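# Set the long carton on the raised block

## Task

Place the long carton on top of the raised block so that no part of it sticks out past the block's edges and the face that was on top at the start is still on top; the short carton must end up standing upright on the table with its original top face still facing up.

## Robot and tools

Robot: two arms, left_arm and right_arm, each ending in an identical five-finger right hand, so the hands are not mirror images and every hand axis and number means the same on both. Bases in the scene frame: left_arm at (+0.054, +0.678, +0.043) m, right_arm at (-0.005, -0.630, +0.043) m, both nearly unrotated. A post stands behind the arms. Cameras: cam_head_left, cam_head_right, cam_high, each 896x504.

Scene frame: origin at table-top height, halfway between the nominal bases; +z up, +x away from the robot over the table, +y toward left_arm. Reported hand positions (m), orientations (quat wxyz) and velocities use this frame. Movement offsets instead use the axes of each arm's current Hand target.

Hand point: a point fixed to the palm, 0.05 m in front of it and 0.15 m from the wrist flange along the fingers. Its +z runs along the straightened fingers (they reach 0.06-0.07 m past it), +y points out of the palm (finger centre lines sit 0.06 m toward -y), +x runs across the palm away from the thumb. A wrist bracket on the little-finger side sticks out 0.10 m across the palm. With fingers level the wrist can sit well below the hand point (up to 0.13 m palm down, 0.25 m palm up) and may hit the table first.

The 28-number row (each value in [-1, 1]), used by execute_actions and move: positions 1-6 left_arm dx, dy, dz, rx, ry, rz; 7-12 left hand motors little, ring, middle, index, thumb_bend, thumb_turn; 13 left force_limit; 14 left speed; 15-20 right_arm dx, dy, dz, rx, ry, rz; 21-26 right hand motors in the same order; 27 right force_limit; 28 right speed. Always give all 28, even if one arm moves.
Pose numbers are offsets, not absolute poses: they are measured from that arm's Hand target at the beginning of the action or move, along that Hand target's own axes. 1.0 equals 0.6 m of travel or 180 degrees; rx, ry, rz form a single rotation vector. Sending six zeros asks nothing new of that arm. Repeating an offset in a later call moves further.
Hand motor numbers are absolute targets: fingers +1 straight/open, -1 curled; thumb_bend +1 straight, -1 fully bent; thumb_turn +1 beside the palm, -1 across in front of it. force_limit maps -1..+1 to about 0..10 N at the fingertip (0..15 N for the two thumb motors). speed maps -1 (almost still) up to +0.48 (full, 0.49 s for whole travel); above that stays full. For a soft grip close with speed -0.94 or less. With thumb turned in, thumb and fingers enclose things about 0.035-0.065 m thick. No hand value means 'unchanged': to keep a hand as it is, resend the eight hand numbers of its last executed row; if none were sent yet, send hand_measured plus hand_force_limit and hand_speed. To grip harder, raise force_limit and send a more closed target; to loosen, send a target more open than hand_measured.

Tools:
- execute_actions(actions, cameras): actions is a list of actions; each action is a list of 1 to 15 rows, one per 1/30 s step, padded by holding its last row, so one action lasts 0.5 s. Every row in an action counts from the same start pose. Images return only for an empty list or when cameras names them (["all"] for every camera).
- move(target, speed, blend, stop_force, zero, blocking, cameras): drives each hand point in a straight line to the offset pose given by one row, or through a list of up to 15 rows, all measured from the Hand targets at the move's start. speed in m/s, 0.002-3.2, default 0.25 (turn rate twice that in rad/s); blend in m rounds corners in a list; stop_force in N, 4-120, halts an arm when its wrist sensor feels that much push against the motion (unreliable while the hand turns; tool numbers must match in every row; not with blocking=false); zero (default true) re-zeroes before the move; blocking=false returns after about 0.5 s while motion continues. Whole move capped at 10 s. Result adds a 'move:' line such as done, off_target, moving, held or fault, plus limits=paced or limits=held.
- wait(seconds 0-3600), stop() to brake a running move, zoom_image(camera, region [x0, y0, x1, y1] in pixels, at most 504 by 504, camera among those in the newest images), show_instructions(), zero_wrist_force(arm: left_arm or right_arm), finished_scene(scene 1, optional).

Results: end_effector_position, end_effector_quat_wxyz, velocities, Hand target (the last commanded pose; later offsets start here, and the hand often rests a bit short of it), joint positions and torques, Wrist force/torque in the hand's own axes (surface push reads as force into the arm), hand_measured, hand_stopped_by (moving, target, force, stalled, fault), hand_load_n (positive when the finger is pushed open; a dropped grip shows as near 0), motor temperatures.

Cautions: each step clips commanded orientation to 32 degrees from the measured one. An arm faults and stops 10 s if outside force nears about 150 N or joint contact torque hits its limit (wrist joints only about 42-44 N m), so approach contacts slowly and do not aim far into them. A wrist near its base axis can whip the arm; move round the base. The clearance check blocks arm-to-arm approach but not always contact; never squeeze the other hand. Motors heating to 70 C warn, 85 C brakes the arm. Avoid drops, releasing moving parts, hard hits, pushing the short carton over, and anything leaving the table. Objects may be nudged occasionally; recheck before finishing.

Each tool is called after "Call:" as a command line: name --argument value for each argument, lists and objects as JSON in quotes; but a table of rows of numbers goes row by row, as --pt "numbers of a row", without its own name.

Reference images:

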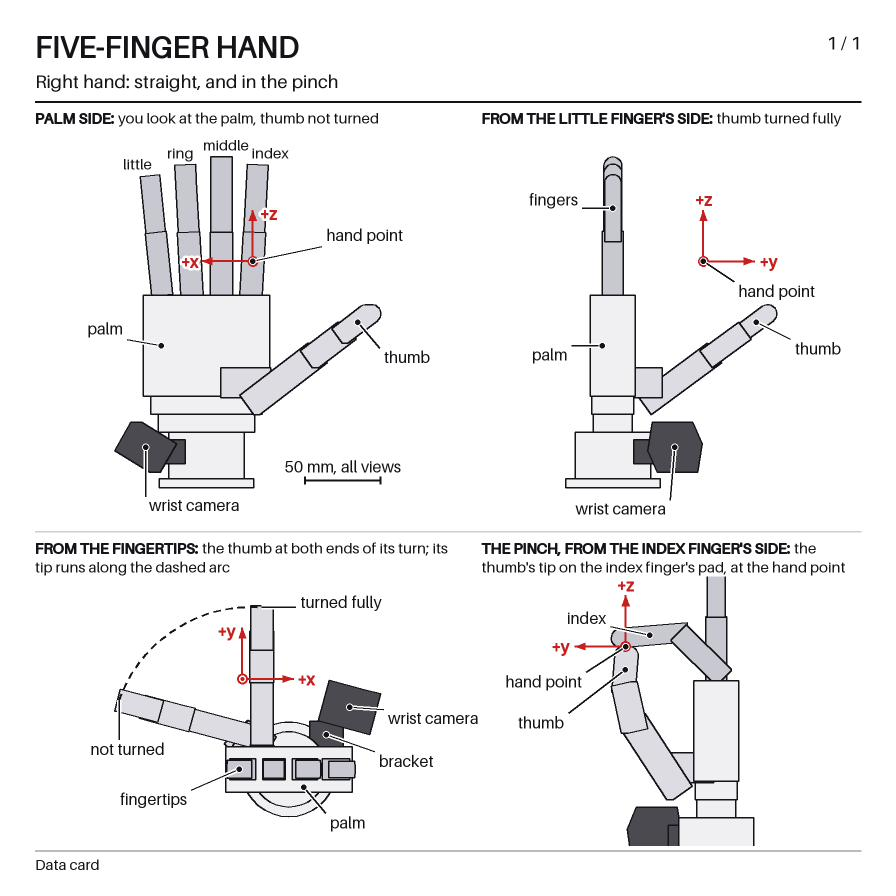

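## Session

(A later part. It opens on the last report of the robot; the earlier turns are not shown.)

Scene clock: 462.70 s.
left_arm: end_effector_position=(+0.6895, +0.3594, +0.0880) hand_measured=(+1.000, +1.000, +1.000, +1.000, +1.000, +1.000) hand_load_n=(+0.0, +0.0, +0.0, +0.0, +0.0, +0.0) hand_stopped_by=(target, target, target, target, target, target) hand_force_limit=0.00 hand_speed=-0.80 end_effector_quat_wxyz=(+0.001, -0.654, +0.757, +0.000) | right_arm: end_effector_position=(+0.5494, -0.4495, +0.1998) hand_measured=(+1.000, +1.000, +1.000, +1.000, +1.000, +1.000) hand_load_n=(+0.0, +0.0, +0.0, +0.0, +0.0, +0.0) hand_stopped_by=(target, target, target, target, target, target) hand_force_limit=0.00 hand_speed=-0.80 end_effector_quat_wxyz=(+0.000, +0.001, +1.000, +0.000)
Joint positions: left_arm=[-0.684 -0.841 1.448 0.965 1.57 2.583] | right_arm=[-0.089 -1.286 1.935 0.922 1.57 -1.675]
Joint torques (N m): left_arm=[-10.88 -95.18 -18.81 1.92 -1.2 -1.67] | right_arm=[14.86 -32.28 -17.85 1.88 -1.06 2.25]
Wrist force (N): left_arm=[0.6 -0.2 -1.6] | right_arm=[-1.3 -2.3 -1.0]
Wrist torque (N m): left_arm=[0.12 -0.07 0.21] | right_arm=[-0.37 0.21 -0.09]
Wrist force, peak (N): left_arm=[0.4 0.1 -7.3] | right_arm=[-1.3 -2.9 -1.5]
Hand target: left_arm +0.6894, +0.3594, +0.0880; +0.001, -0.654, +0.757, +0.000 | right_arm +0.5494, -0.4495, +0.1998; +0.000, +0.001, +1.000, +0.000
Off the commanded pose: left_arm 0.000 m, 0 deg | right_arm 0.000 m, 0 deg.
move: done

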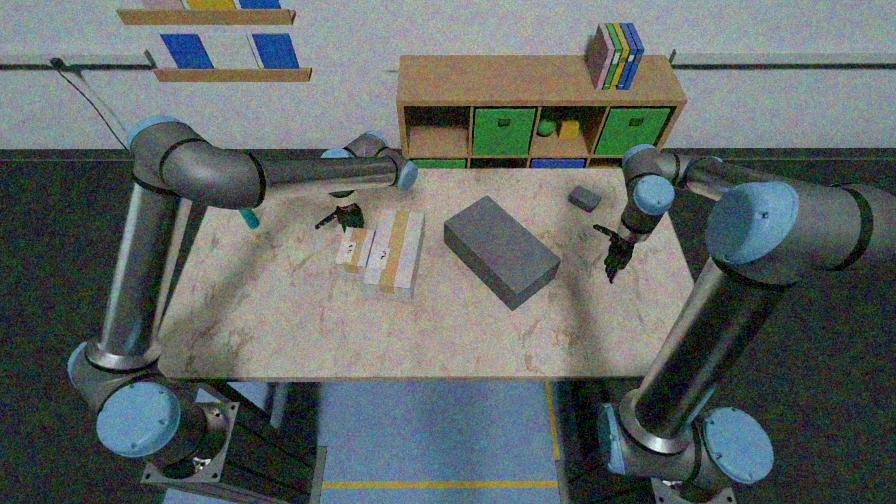

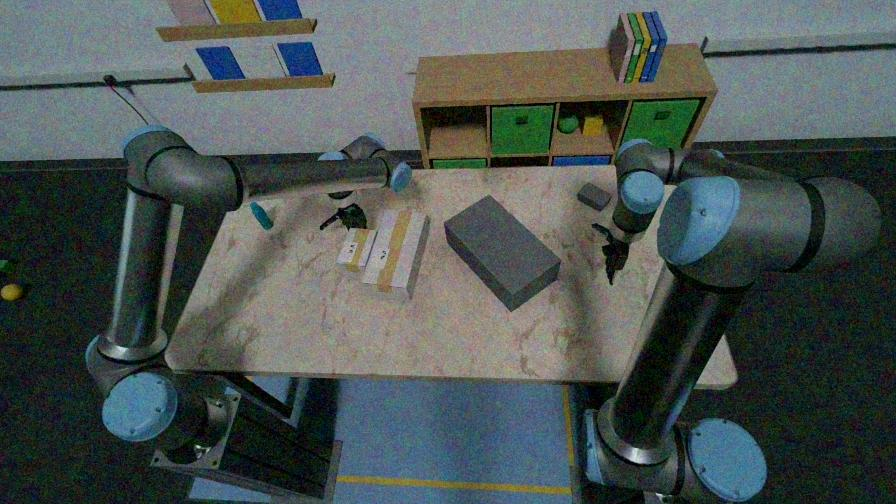

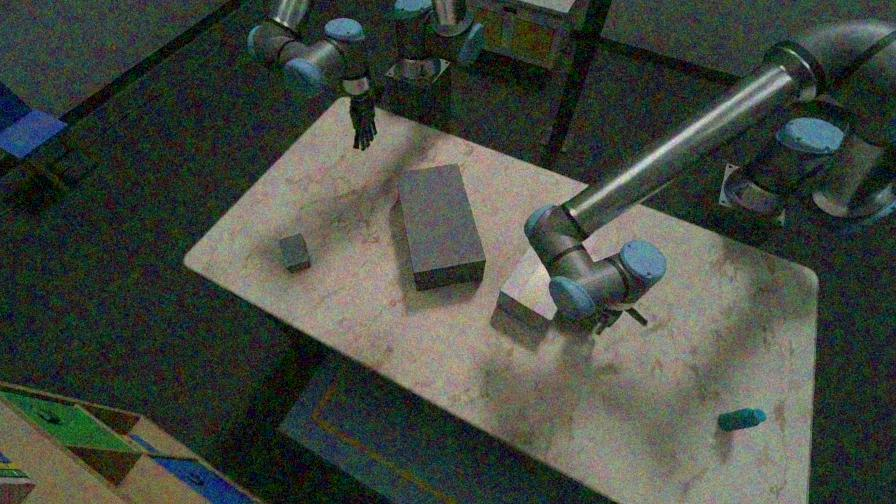

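Call:
move --target '[0.006,0.1,0,0,0,0,1,1,1,1,1,1,0,-0.8,0,0,0,0,0,0,1,1,1,1,1,1,0,-0.8]' --speed 0.05 --cameras '["all"]'

Call:
zoom_image --camera "cam_head_left" --region '[260, 160, 520, 306]'

Call:
zoom_image --camera "cam_head_right" --region '[260, 160, 520, 306]'

Scene clock: 471.17 s.
left_arm: end_effector_position=(+0.6296, +0.3646, +0.0879) hand_measured=(+1.000, +1.000, +1.000, +1.000, +1.000, +1.000) hand_load_n=(+0.0, +0.0, +0.0, +0.0, -0.5, +0.0) hand_stopped_by=(target, target, target, target, target, target) hand_force_limit=0.00 hand_speed=-0.80 end_effector_quat_wxyz=(+0.001, -0.654, +0.757, +0.000) | right_arm: end_effector_position=(+0.5494, -0.4495, +0.1998) hand_measured=(+1.000, +1.000, +1.000, +1.000, +1.000, +1.000) hand_load_n=(+0.0, +0.0, +0.0, +0.0, +0.0, +0.0) hand_stopped_by=(target, target, target, target, target, target) hand_force_limit=0.00 hand_speed=-0.80 end_effector_quat_wxyz=(+0.000, +0.001, +1.000, +0.000)
Joint positions: left_arm=[-0.733 -0.916 1.586 0.901 1.57 2.533] | right_arm=[-0.089 -1.286 1.935 0.922 1.57 -1.675]
Joint torques (N m): left_arm=[-15.23 -90.89 -16.52 1.68 -0.79 -1.85] | right_arm=[14.57 -32.1 -18.06 1.92 -1.16 2.33]
Wrist force (N): left_arm=[0.1 -1.0 0.1] | right_arm=[-1.4 -2.3 -1.4]
Wrist torque (N m): left_arm=[0.15 0.00 0.15] | right_arm=[-0.34 0.23 -0.11]
Wrist force, peak (N): left_arm=[0.4 -1.8 -2.4] | right_arm=[-1.3 -2.7 -1.7]
Hand target: left_arm +0.6295, +0.3646, +0.0879; +0.001, -0.654, +0.757, +0.000 | right_arm +0.5494, -0.4495, +0.1998; +0.000, +0.001, +1.000, +0.000
Off the commanded pose: left_arm 0.000 m, 0 deg | right_arm 0.000 m, 0 deg.
move: done

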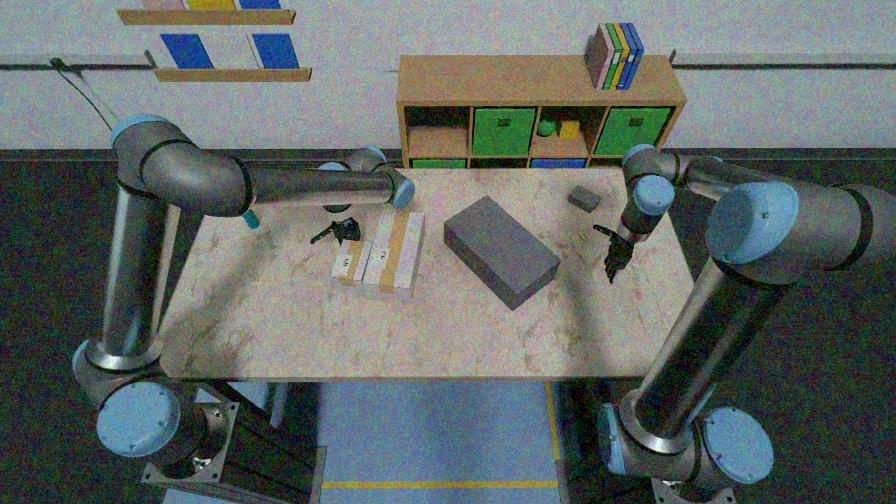

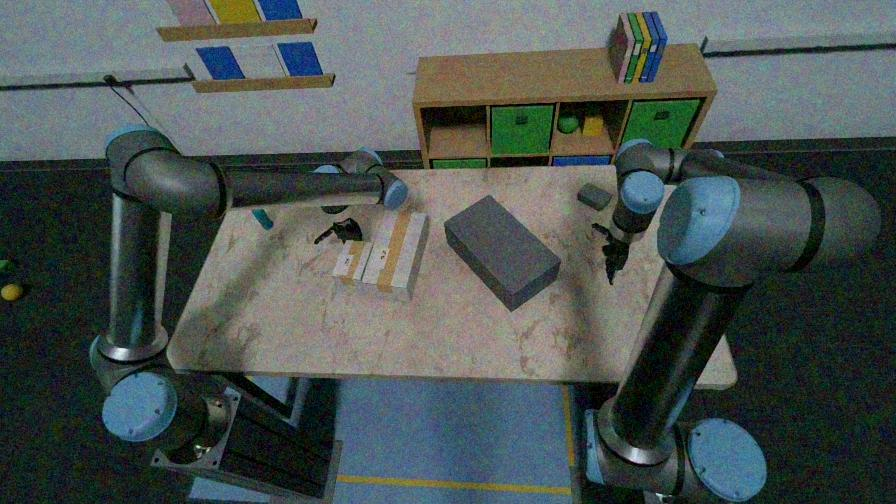

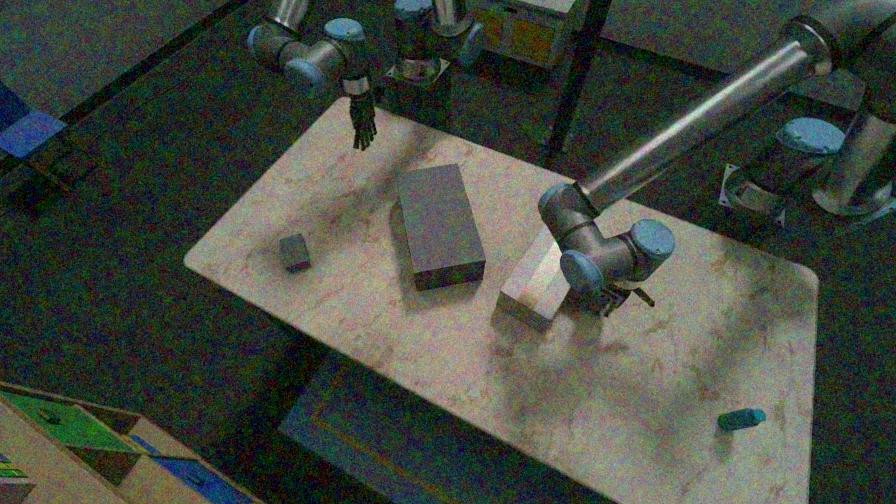

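Scaled by 1.938 from the camera's image (finer frame: 1280x720).

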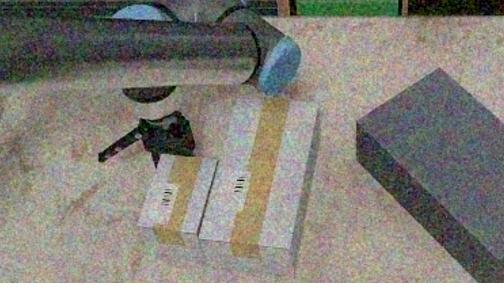

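Scaled by 1.938 from the camera's image (finer frame: 1280x720).

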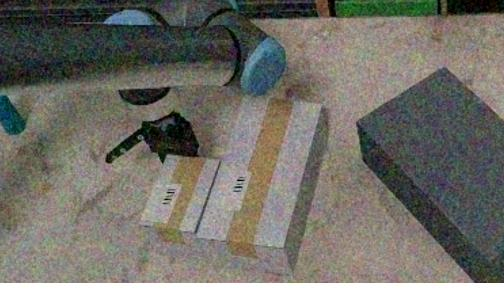

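Call:
move --target '[-0.036,0.208,0,0,0,0,1,1,1,1,1,1,0,-0.8,0,0,0,0,0,0,1,1,1,1,1,1,0,-0.8]' --speed 0.07 --cameras '["all"]'

Call:
zoom_image --camera "cam_head_left" --region '[260, 160, 520, 306]'

Call:
zoom_image --camera "cam_high" --region '[460, 180, 720, 330]'

Scene clock: 522.80 s.
left_arm: end_effector_position=(+0.5094, +0.4041, +0.0879) hand_measured=(+1.000, +1.000, +1.000, +1.000, +1.000, +1.000) hand_load_n=(+0.0, +0.5, +0.0, +0.0, +0.0, +0.0) hand_stopped_by=(target, target, target, target, target, target) hand_force_limit=0.00 hand_speed=-0.80 end_effector_quat_wxyz=(+0.001, -0.654, +0.757, +0.000) | right_arm: end_effector_position=(+0.5494, -0.4495, +0.1998) hand_measured=(+1.000, +1.000, +1.000, +1.000, +1.000, +1.000) hand_load_n=(+0.0, +0.0, +0.0, +0.0, +0.0, -0.5) hand_stopped_by=(target, target, target, target, target, target) hand_force_limit=0.00 hand_speed=-0.80 end_effector_quat_wxyz=(+0.000, +0.001, +1.000, +0.000)
Joint positions: left_arm=[-0.826 -1.074 1.867 0.777 1.57 2.441] | right_arm=[-0.089 -1.286 1.935 0.922 1.57 -1.675]
Joint torques (N m): left_arm=[-10.04 -73.1 -13.4 2.17 -0.8 -1.38] | right_arm=[14.65 -32.36 -18.86 1.95 -0.91 2.18]
Wrist force (N): left_arm=[0.5 -1.3 -0.7] | right_arm=[-1.3 -2.4 -1.5]
Wrist torque (N m): left_arm=[0.21 -0.13 0.14] | right_arm=[-0.36 0.22 -0.10]
Wrist force, peak (N): left_arm=[0.0 -2.3 -0.9] | right_arm=[-1.4 -3.0 -1.6]
Hand target: left_arm +0.5092, +0.4041, +0.0879; +0.001, -0.654, +0.757, +0.000 | right_arm +0.5494, -0.4495, +0.1998; +0.000, +0.001, +1.000, +0.000
Off the commanded pose: left_arm 0.000 m, 0 deg | right_arm 0.000 m, 0 deg.
move: done

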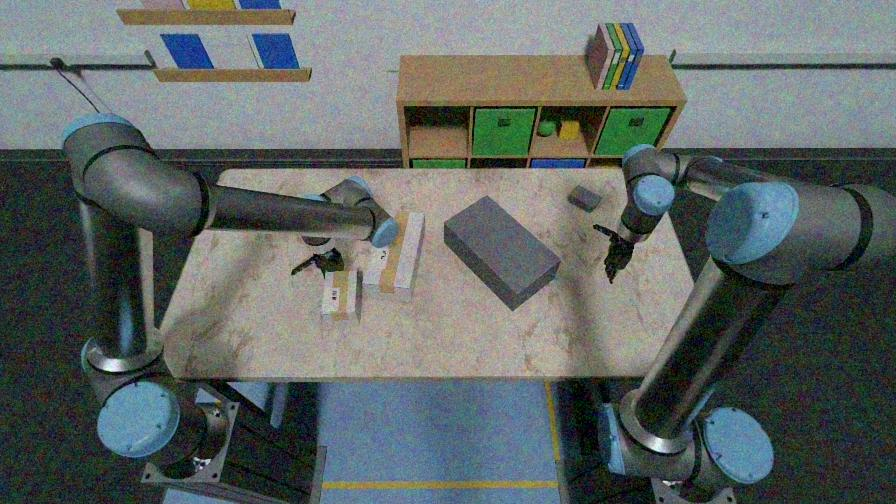

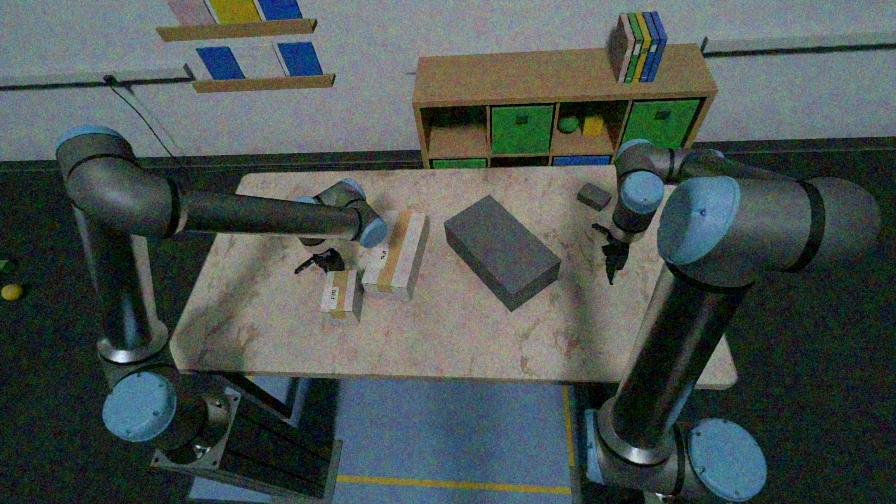

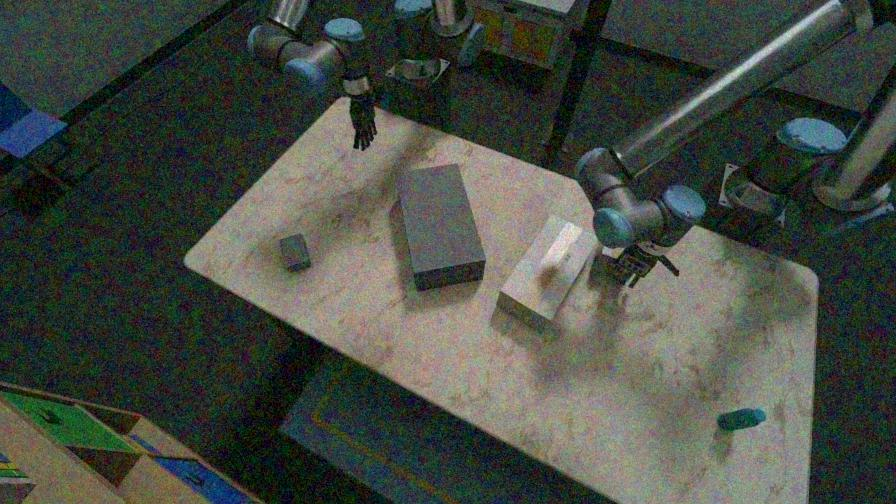

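Scaled by 1.938 from the camera's image (finer frame: 1280x720).

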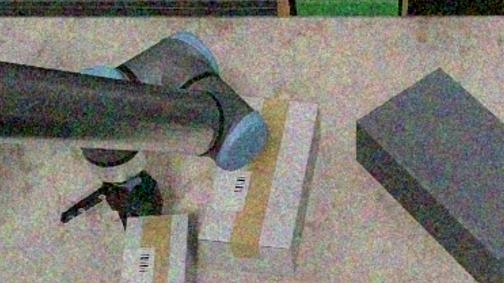

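Scaled by 1.938 from the camera's image (finer frame: 1280x720).

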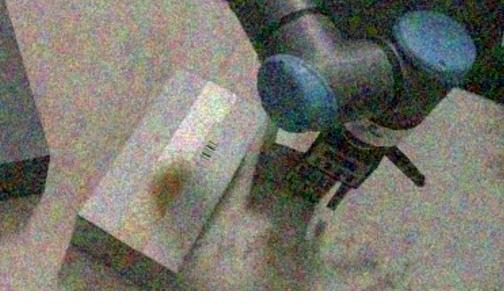

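Call:
move --pt "0 -0.05 0 0 0 0 1 1 1 1 1 1 0 -0.8 0 0 0 0 0 0 1 1 1 1 1 1 0 -0.8" --pt "0 -0.05 -0.27 0 0 0 1 1 1 1 1 1 0 -0.8 0 0 0 0 0 0 1 1 1 1 1 1 0 -0.8" --pt "0.222 -0.217 -0.27 0 0 -0.5 1 1 1 1 1 1 0 -0.8 -0.201 0.866 -0.0837 0 0 0.047 1 1 1 1 1 1 0 -0.8" --speed 0.2 --blend '[0.01, 0.03, 0]' --cameras '["all"]'

Call:
zoom_image --camera "cam_head_left" --region '[260, 160, 520, 306]'

Call:
zoom_image --camera "cam_high" --region '[460, 180, 720, 330]'

Scene clock: 665.53 s.
left_arm: end_effector_position=(+0.6170, +0.2561, +0.2498) hand_measured=(+1.000, +1.000, +1.000, +1.000, +1.000, +1.000) hand_load_n=(+0.0, +0.0, +0.0, +0.0, +0.0, +0.0) hand_stopped_by=(target, target, target, target, target, target) hand_force_limit=0.00 hand_speed=-0.80 end_effector_quat_wxyz=(-0.001, +0.996, -0.088, +0.000) | right_arm: end_effector_position=(+0.6607, +0.0329, +0.2464) hand_measured=(+1.000, +1.000, +1.000, +1.000, +1.000, +1.000) hand_load_n=(+0.0, +0.0, +0.0, +0.0, +0.0, +0.0) hand_stopped_by=(target, target, target, target, target, target) hand_force_limit=0.00 hand_speed=-0.80 end_effector_quat_wxyz=(+0.001, +0.069, +0.998, +0.001)
Joint positions: left_arm=[-0.776 -1.078 1.524 1.125 1.57 0.95] | right_arm=[0.585 -0.807 1.079 1.297 1.57 -0.864]
Joint torques (N m): left_arm=[-12.63 -58.33 -44.03 6.6 -0.69 -1.98] | right_arm=[-14.8 -103.99 -25.22 1.7 0.97 -1.31]
Wrist force (N): left_arm=[0.0 -0.4 -1.7] | right_arm=[-1.6 -2.3 -1.7]
Wrist torque (N m): left_arm=[0.08 0.06 0.10] | right_arm=[-0.28 0.31 -0.34]
Wrist force, peak (N): left_arm=[0.3 0.4 -2.3] | right_arm=[-4.4 -2.2 -5.6]
Hand target: left_arm +0.6170, +0.2560, +0.2498; -0.001, +0.996, -0.088, +0.000 (not the last commanded pose) | right_arm +0.6607, +0.0329, +0.2464; +0.001, +0.069, +0.998, +0.001 (not the last commanded pose)
Off the commanded pose: left_arm 0.003 m, 2 deg | right_arm 0.038 m, 1 deg.
move: held (right_arm; a check stopped the path); path passed 2 of 3 targets; limits=held
pose unreachable (right arm): on one or more control steps of this call, first in action 0 (counted from 0), this arm could not follow its commanded pose, so it was not sent that pose on those steps. It may still have moved: this result reports where it is.
cause: moving toward the commanded pose would bring a part of the arm too close to another arm (a part of this arm just beyond joint 4 (wrist 1) and a part of the left arm just beyond its joint 3 (elbow), along the way the arms are being sent, or toward where that arm still pushes).

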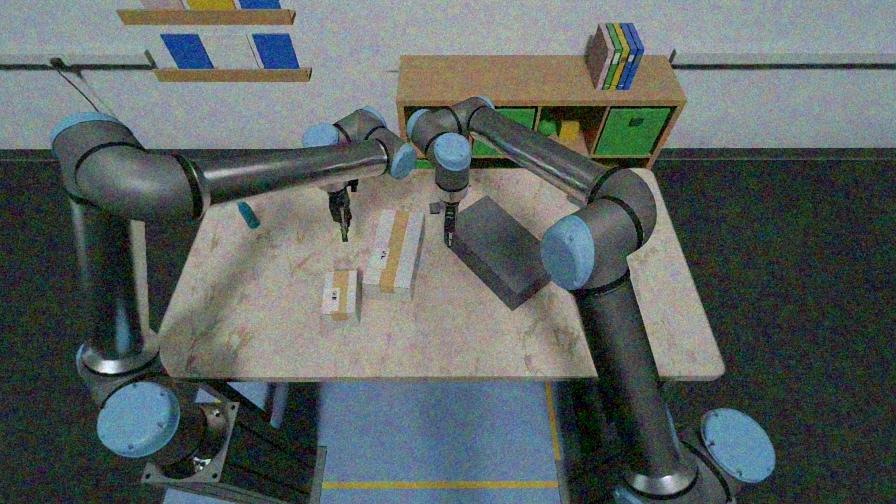

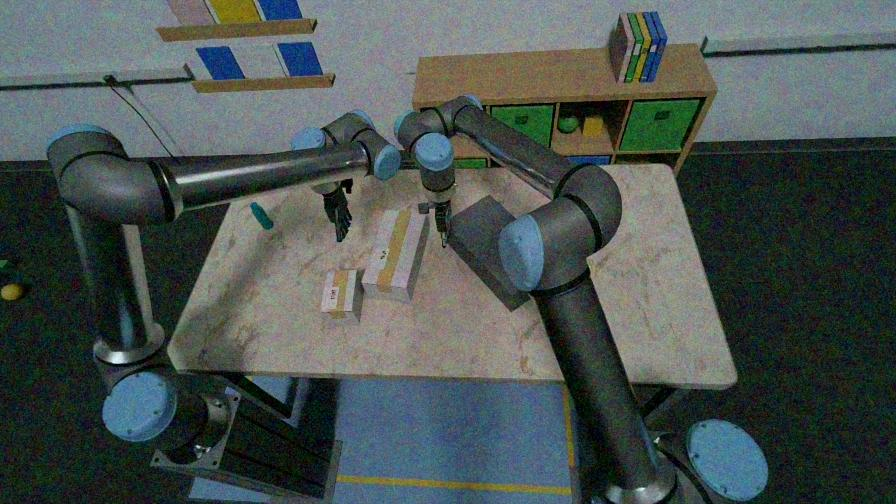

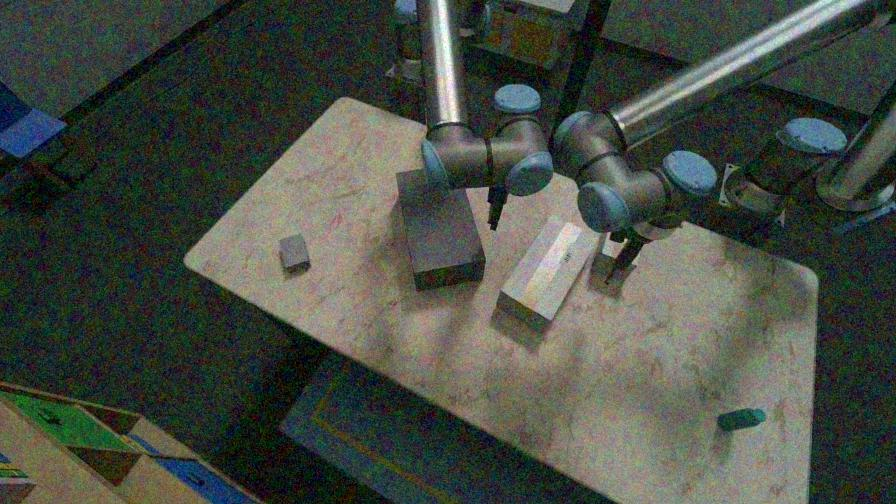

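Scaled by 1.938 from the camera's image (finer frame: 1280x720).

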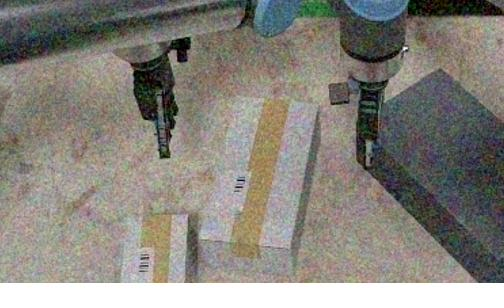

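Scaled by 1.938 from the camera's image (finer frame: 1280x720).

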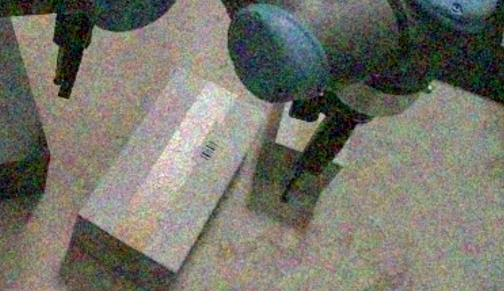

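Call:
move --pt "-0.169 -0.2135 0 0 0 0.491 1 1 1 1 1 1 0 -0.8 0 0 0 0 0 0 1 1 1 1 1 1 0 -0.8" --pt "-0.169 -0.2135 0.27 0 0 0.491 1 1 1 1 1 1 0 -0.8 0 0 0 0 0 0 1 1 1 1 1 1 0 -0.8" --speed 0.2 --cameras '["cam_head_left","cam_head_right","cam_high"]'

Call:
zoom_image --camera "cam_head_left" --region '[260, 200, 520, 346]'

Scene clock: 933.00 s.
left_arm: end_effector_position=(+0.5397, +0.4001, +0.0881) hand_measured=(+1.000, +1.000, +1.000, +1.000, +1.000, +1.000) hand_load_n=(+0.0, +0.0, +0.0, +0.0, +0.0, +0.0) hand_stopped_by=(target, target, target, target, target, target) hand_force_limit=0.00 hand_speed=-0.80 end_effector_quat_wxyz=(+0.001, -0.653, +0.758, +0.000) | right_arm: end_effector_position=(+0.6607, +0.0329, +0.2464) hand_measured=(+1.000, +1.000, +1.000, +1.000, +1.000, +1.000) hand_load_n=(+0.0, +0.0, +0.0, +0.0, +0.0, +0.0) hand_stopped_by=(target, target, target, target, target, target) hand_force_limit=0.00 hand_speed=-0.80 end_effector_quat_wxyz=(+0.001, +0.069, +0.998, +0.001)
Joint positions: left_arm=[-0.792 -1.039 1.806 0.804 1.57 2.477] | right_arm=[0.585 -0.808 1.079 1.297 1.57 -0.864]
Joint torques (N m): left_arm=[10.36 -54.02 -14.45 1.87 -0.63 2.33] | right_arm=[-14.01 -104.19 -24.88 1.8 1.25 -1.44]
Wrist force (N): left_arm=[0.6 0.3 -2.1] | right_arm=[-2.0 -2.4 -2.3]
Wrist torque (N m): left_arm=[0.23 0.00 -0.02] | right_arm=[-0.27 0.39 -0.35]
Wrist force, peak (N): left_arm=[0.1 0.3 -3.1] | right_arm=[-2.2 -2.7 -2.3]
Hand target: left_arm +0.5397, +0.4001, +0.0879; +0.001, -0.653, +0.758, +0.000 | right_arm +0.6607, +0.0329, +0.2464; +0.001, +0.069, +0.998, +0.001
Off the commanded pose: left_arm 0.000 m, 0 deg | right_arm 0.000 m, 0 deg.
move: done

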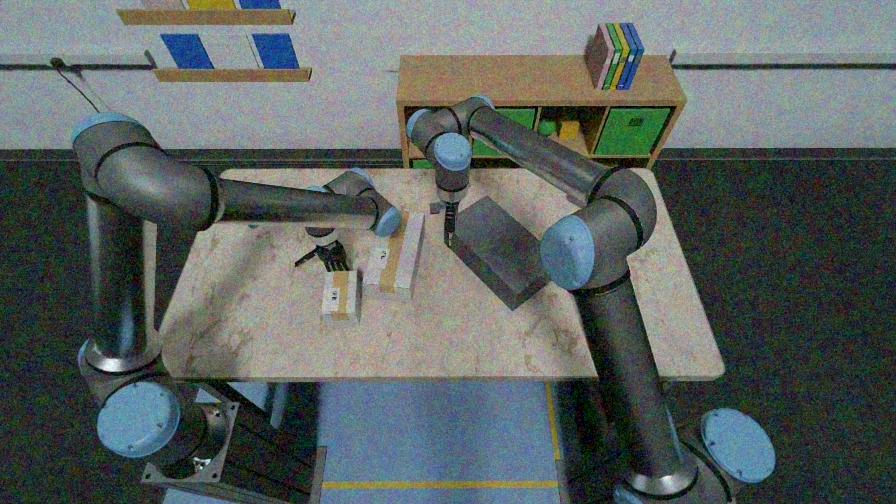

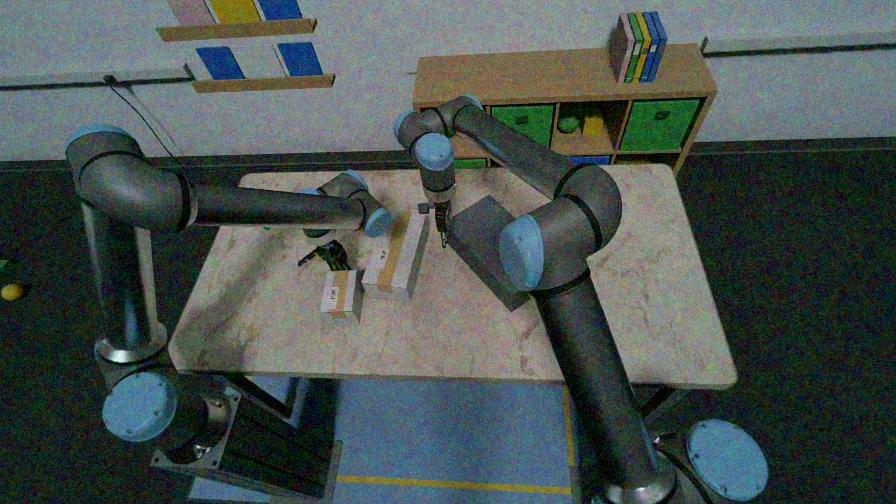

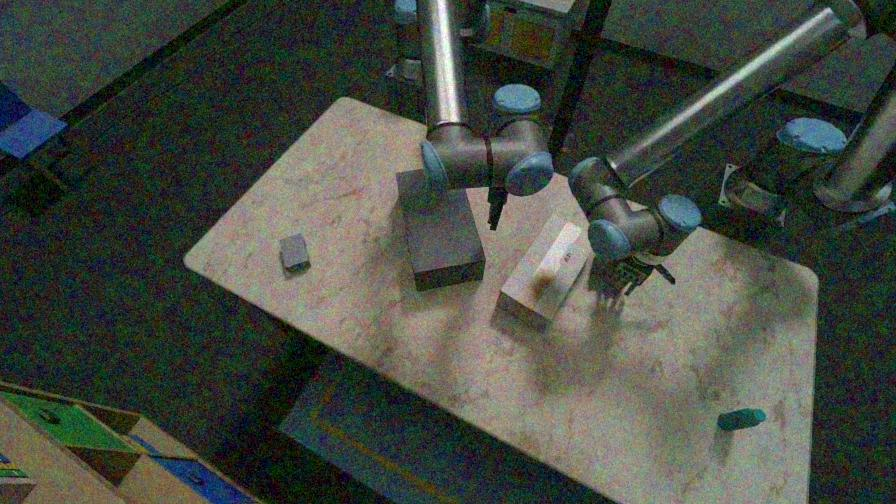

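Scaled by 1.938 from the camera's image (finer frame: 1280x720).

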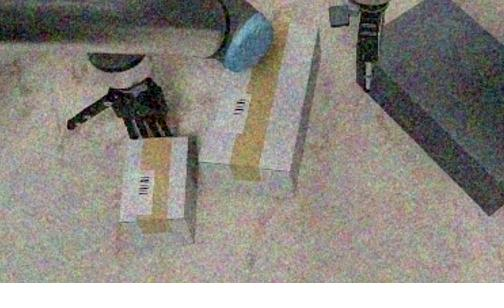

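Call:
move --target '[-0.022,0.189,0,0,0,0,1,1,1,1,1,1,0,-0.8,-0.152,0.114,0,0,0,0.003,1,1,1,1,1,1,0,-0.8]' --speed 0.07 --cameras '["all"]'

Call:
zoom_image --camera "cam_head_left" --region '[260, 200, 520, 346]'

Call:
zoom_image --camera "cam_high" --region '[420, 150, 680, 300]'

Scene clock: 948.70 s.
left_arm: end_effector_position=(+0.4296, +0.4299, +0.0879) hand_measured=(+1.000, +1.000, +1.000, +1.000, +1.000, +1.000) hand_load_n=(+0.0, +0.0, +0.0, +0.0, +0.0, +0.0) hand_stopped_by=(target, target, target, target, target, target) hand_force_limit=0.00 hand_speed=-0.80 end_effector_quat_wxyz=(+0.001, -0.653, +0.758, +0.000) | right_arm: end_effector_position=(+0.7604, +0.0880, +0.2467) hand_measured=(+1.000, +1.000, +1.000, +1.000, +1.000, +1.000) hand_load_n=(+0.0, +0.0, +0.0, +0.5, +0.0, +0.0) hand_stopped_by=(target, target, target, target, target, target) hand_force_limit=0.00 hand_speed=-0.80 end_effector_quat_wxyz=(+0.001, +0.074, +0.997, +0.001)
Joint positions: left_arm=[-0.912 -1.175 2.039 0.708 1.57 2.357] | right_arm=[0.578 -0.568 0.638 1.499 1.57 -0.862]
Joint torques (N m): left_arm=[-12.29 -65.7 -10.63 2.01 -0.82 -1.74] | right_arm=[-13.29 -83.04 -47.73 7.11 1.33 2.3]
Wrist force (N): left_arm=[-0.1 -1.2 -1.5] | right_arm=[-1.5 -2.5 -2.4]
Wrist torque (N m): left_arm=[0.33 -0.10 -0.01] | right_arm=[-0.33 0.32 -0.33]
Wrist force, peak (N): left_arm=[-0.3 -1.9 -2.8] | right_arm=[-1.9 -2.8 -2.8]
Hand target: left_arm +0.4295, +0.4299, +0.0879; +0.001, -0.653, +0.758, +0.000 | right_arm +0.7604, +0.0881, +0.2467; +0.001, +0.074, +0.997, +0.001
Off the commanded pose: left_arm 0.000 m, 0 deg | right_arm 0.000 m, 0 deg.
move: done

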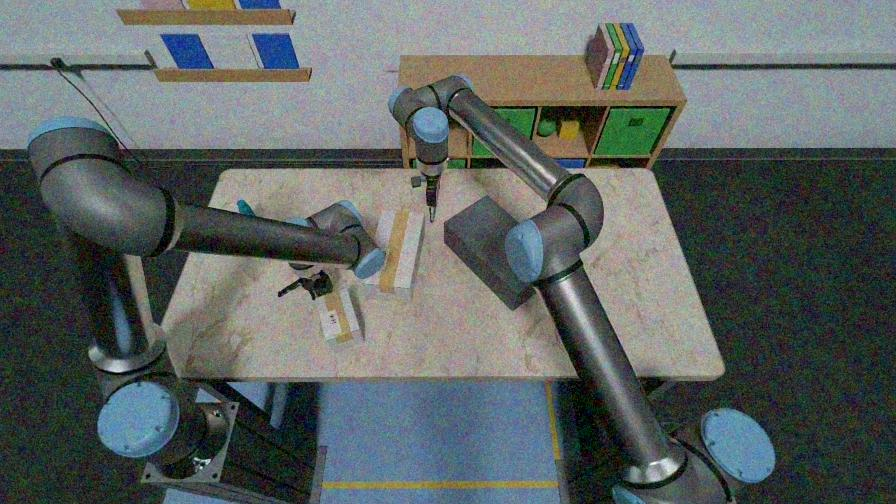

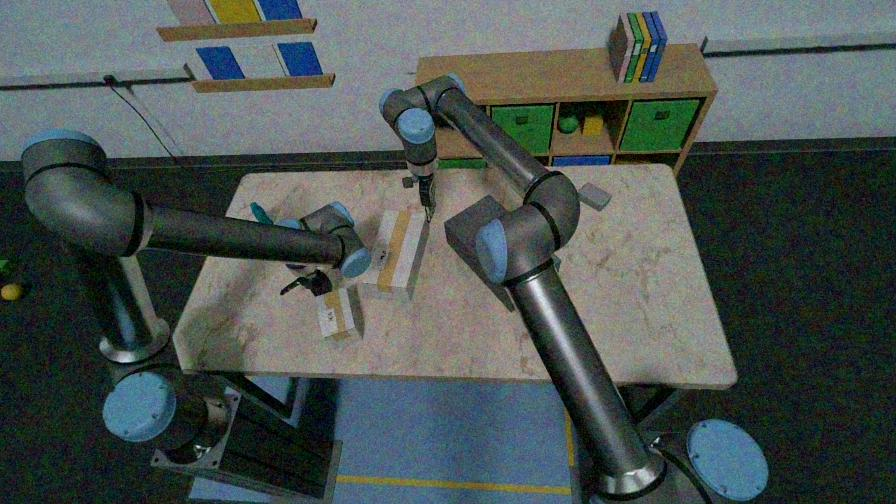

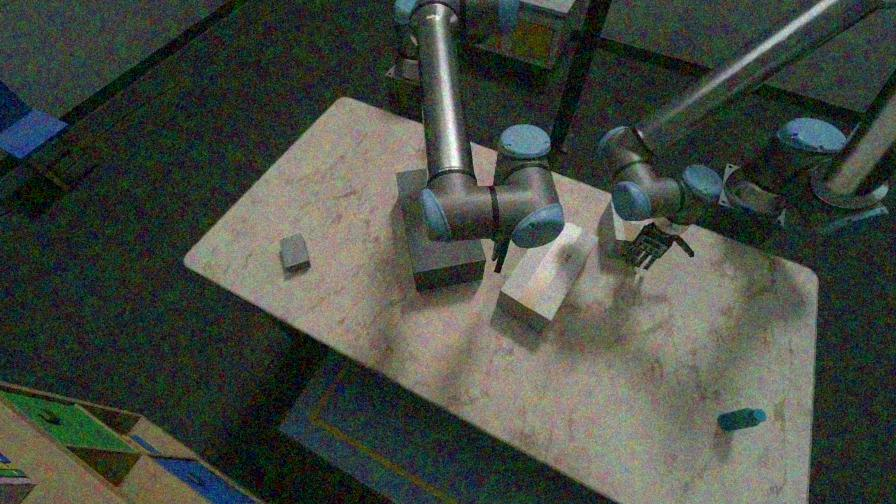

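Scaled by 1.938 from the camera's image (finer frame: 1280x720).

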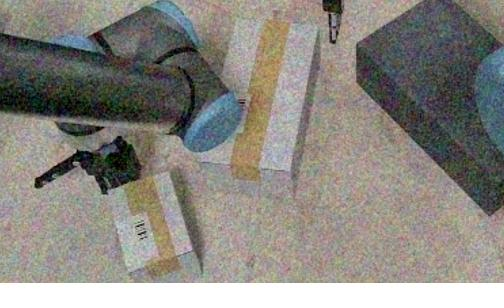

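Scaled by 1.938 from the camera's image (finer frame: 1280x720).

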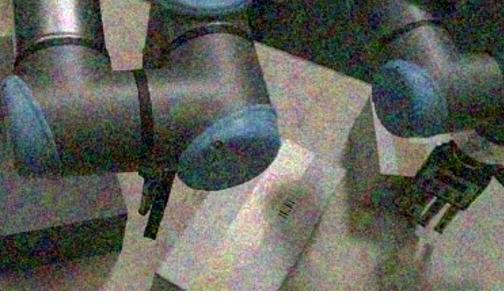

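Call:
move --pt "0 -0.05 0 0 0 0 1 1 1 1 1 1 0 -0.8 0 0 0 0 0 0 1 1 1 1 1 1 0 -0.8" --pt "0 -0.05 -0.2 0 0 0 1 1 1 1 1 1 0 -0.8 0 0 0 0 0 0 1 1 1 1 1 1 0 -0.8" --pt "0.2787 -0.2092 -0.2 0 0 -0.5 1 1 1 1 1 1 0 -0.8 0 0 0.1 0 0 0 1 1 1 1 1 1 0 -0.8" --pt "0.2787 -0.2092 0 0 0 -0.5 1 1 1 1 1 1 0 -0.8 0 0 0.2645 0 0 0 1 1 1 1 1 1 0 -0.8" --speed 0.2 --blend '[0.01, 0.02, 0.01, 0]' --cameras '["all"]'

Call:
zoom_image --camera "cam_head_left" --region '[300, 180, 500, 300]'

Call:
zoom_image --camera "cam_head_right" --region '[300, 180, 500, 300]'

Call:
zoom_image --camera "cam_high" --region '[420, 180, 680, 330]'

Scene clock: 981.70 s.
left_arm: end_effector_position=(+0.5290, +0.2460, +0.0880) hand_measured=(+1.000, +1.000, +1.000, +1.000, +1.000, +1.000) hand_load_n=(+0.0, +0.0, +0.0, +0.0, +0.0, +0.0) hand_stopped_by=(target, target, target, target, target, target) hand_force_limit=0.00 hand_speed=-0.80 end_effector_quat_wxyz=(-0.001, +0.997, -0.074, +0.000) | right_arm: end_effector_position=(+0.7606, +0.0883, +0.0881) hand_measured=(+1.000, +1.000, +1.000, +1.000, +1.000, +1.000) hand_load_n=(+0.0, +0.0, +0.0, +0.0, +0.0, +0.0) hand_stopped_by=(target, target, target, target, target, target) hand_force_limit=0.00 hand_speed=-0.80 end_effector_quat_wxyz=(+0.001, +0.074, +0.997, +0.001)
Joint positions: left_arm=[-0.89 -1.025 1.782 0.814 1.57 0.809] | right_arm=[0.578 -0.497 0.783 1.283 1.57 -0.862]
Joint torques (N m): left_arm=[6.26 -53.85 -14.63 1.5 1.36 -1.94] | right_arm=[15.09 -85.38 -25 2.33 -0.81 2.37]
Wrist force (N): left_arm=[0.7 0.4 -1.7] | right_arm=[-1.7 -3.0 -1.8]
Wrist torque (N m): left_arm=[0.22 -0.02 0.16] | right_arm=[-0.42 0.35 -0.38]
Wrist force, peak (N): left_arm=[0.4 0.5 -3.7] | right_arm=[-1.6 -3.1 -3.0]
Hand target: left_arm +0.5290, +0.2460, +0.0878; -0.001, +0.997, -0.074, +0.000 | right_arm +0.7606, +0.0884, +0.0880; +0.001, +0.074, +0.997, +0.001
Off the commanded pose: left_arm 0.000 m, 0 deg | right_arm 0.000 m, 0 deg.
move: done

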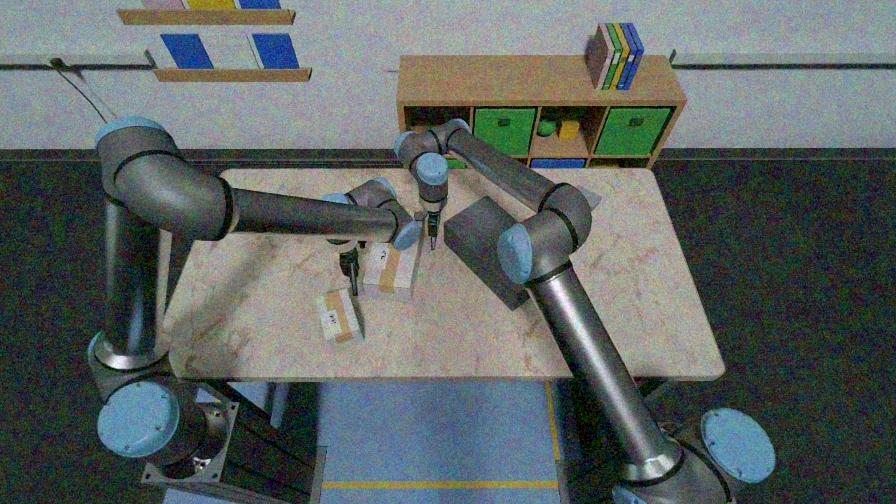

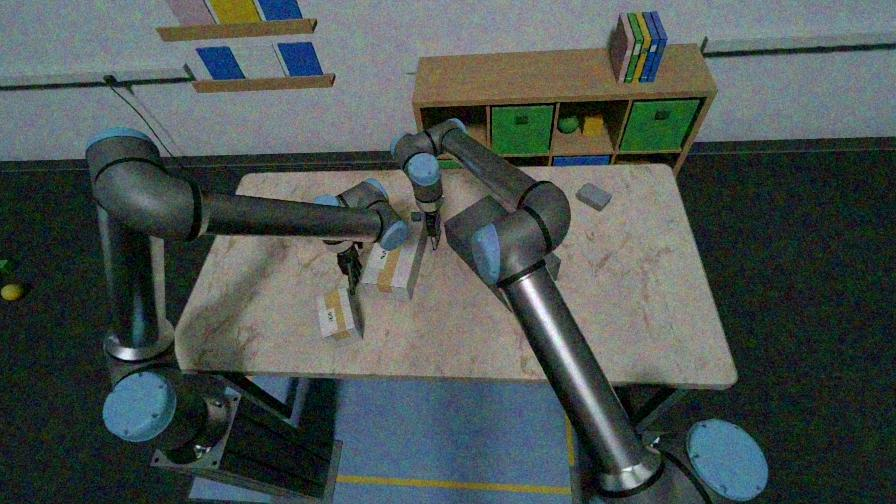

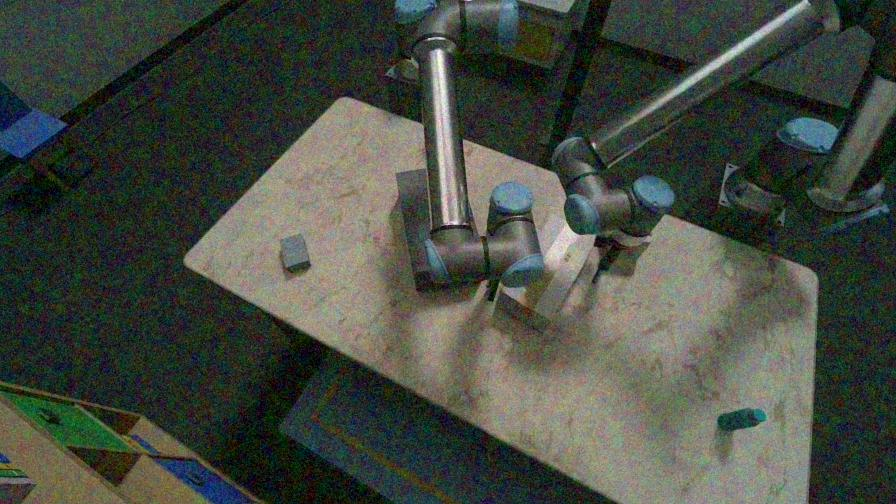

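Scaled by 2.520 from the camera's image (finer frame: 1280x720).

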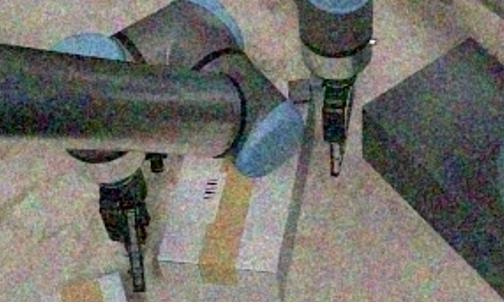

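Scaled by 2.520 from the camera's image (finer frame: 1280x720).

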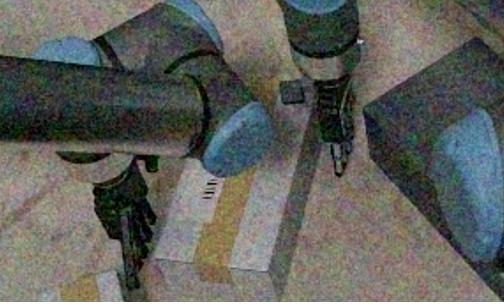

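Scaled by 1.938 from the camera's image (finer frame: 1280x720).

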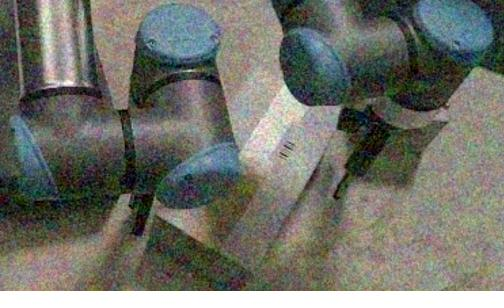

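Call:
zoom_image --camera "cam_head_left" --region '[300, 270, 420, 350]'

Call:
zoom_image --camera "cam_head_right" --region '[300, 230, 440, 350]'

Scaled by 4.200 from the camera's image (finer frame: 1280x720).

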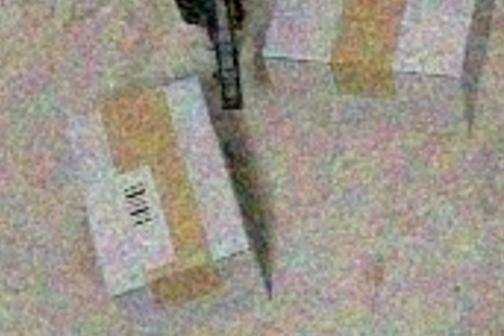

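Scaled by 3.600 from the camera's image (finer frame: 1280x720).

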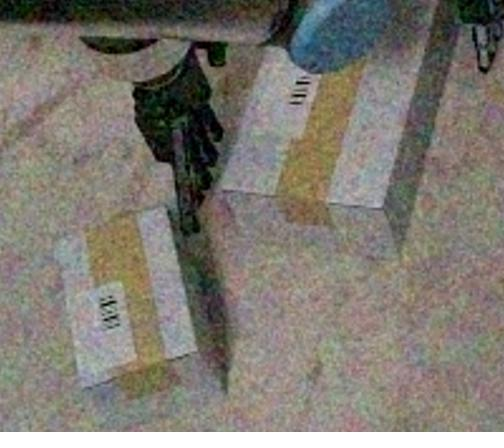

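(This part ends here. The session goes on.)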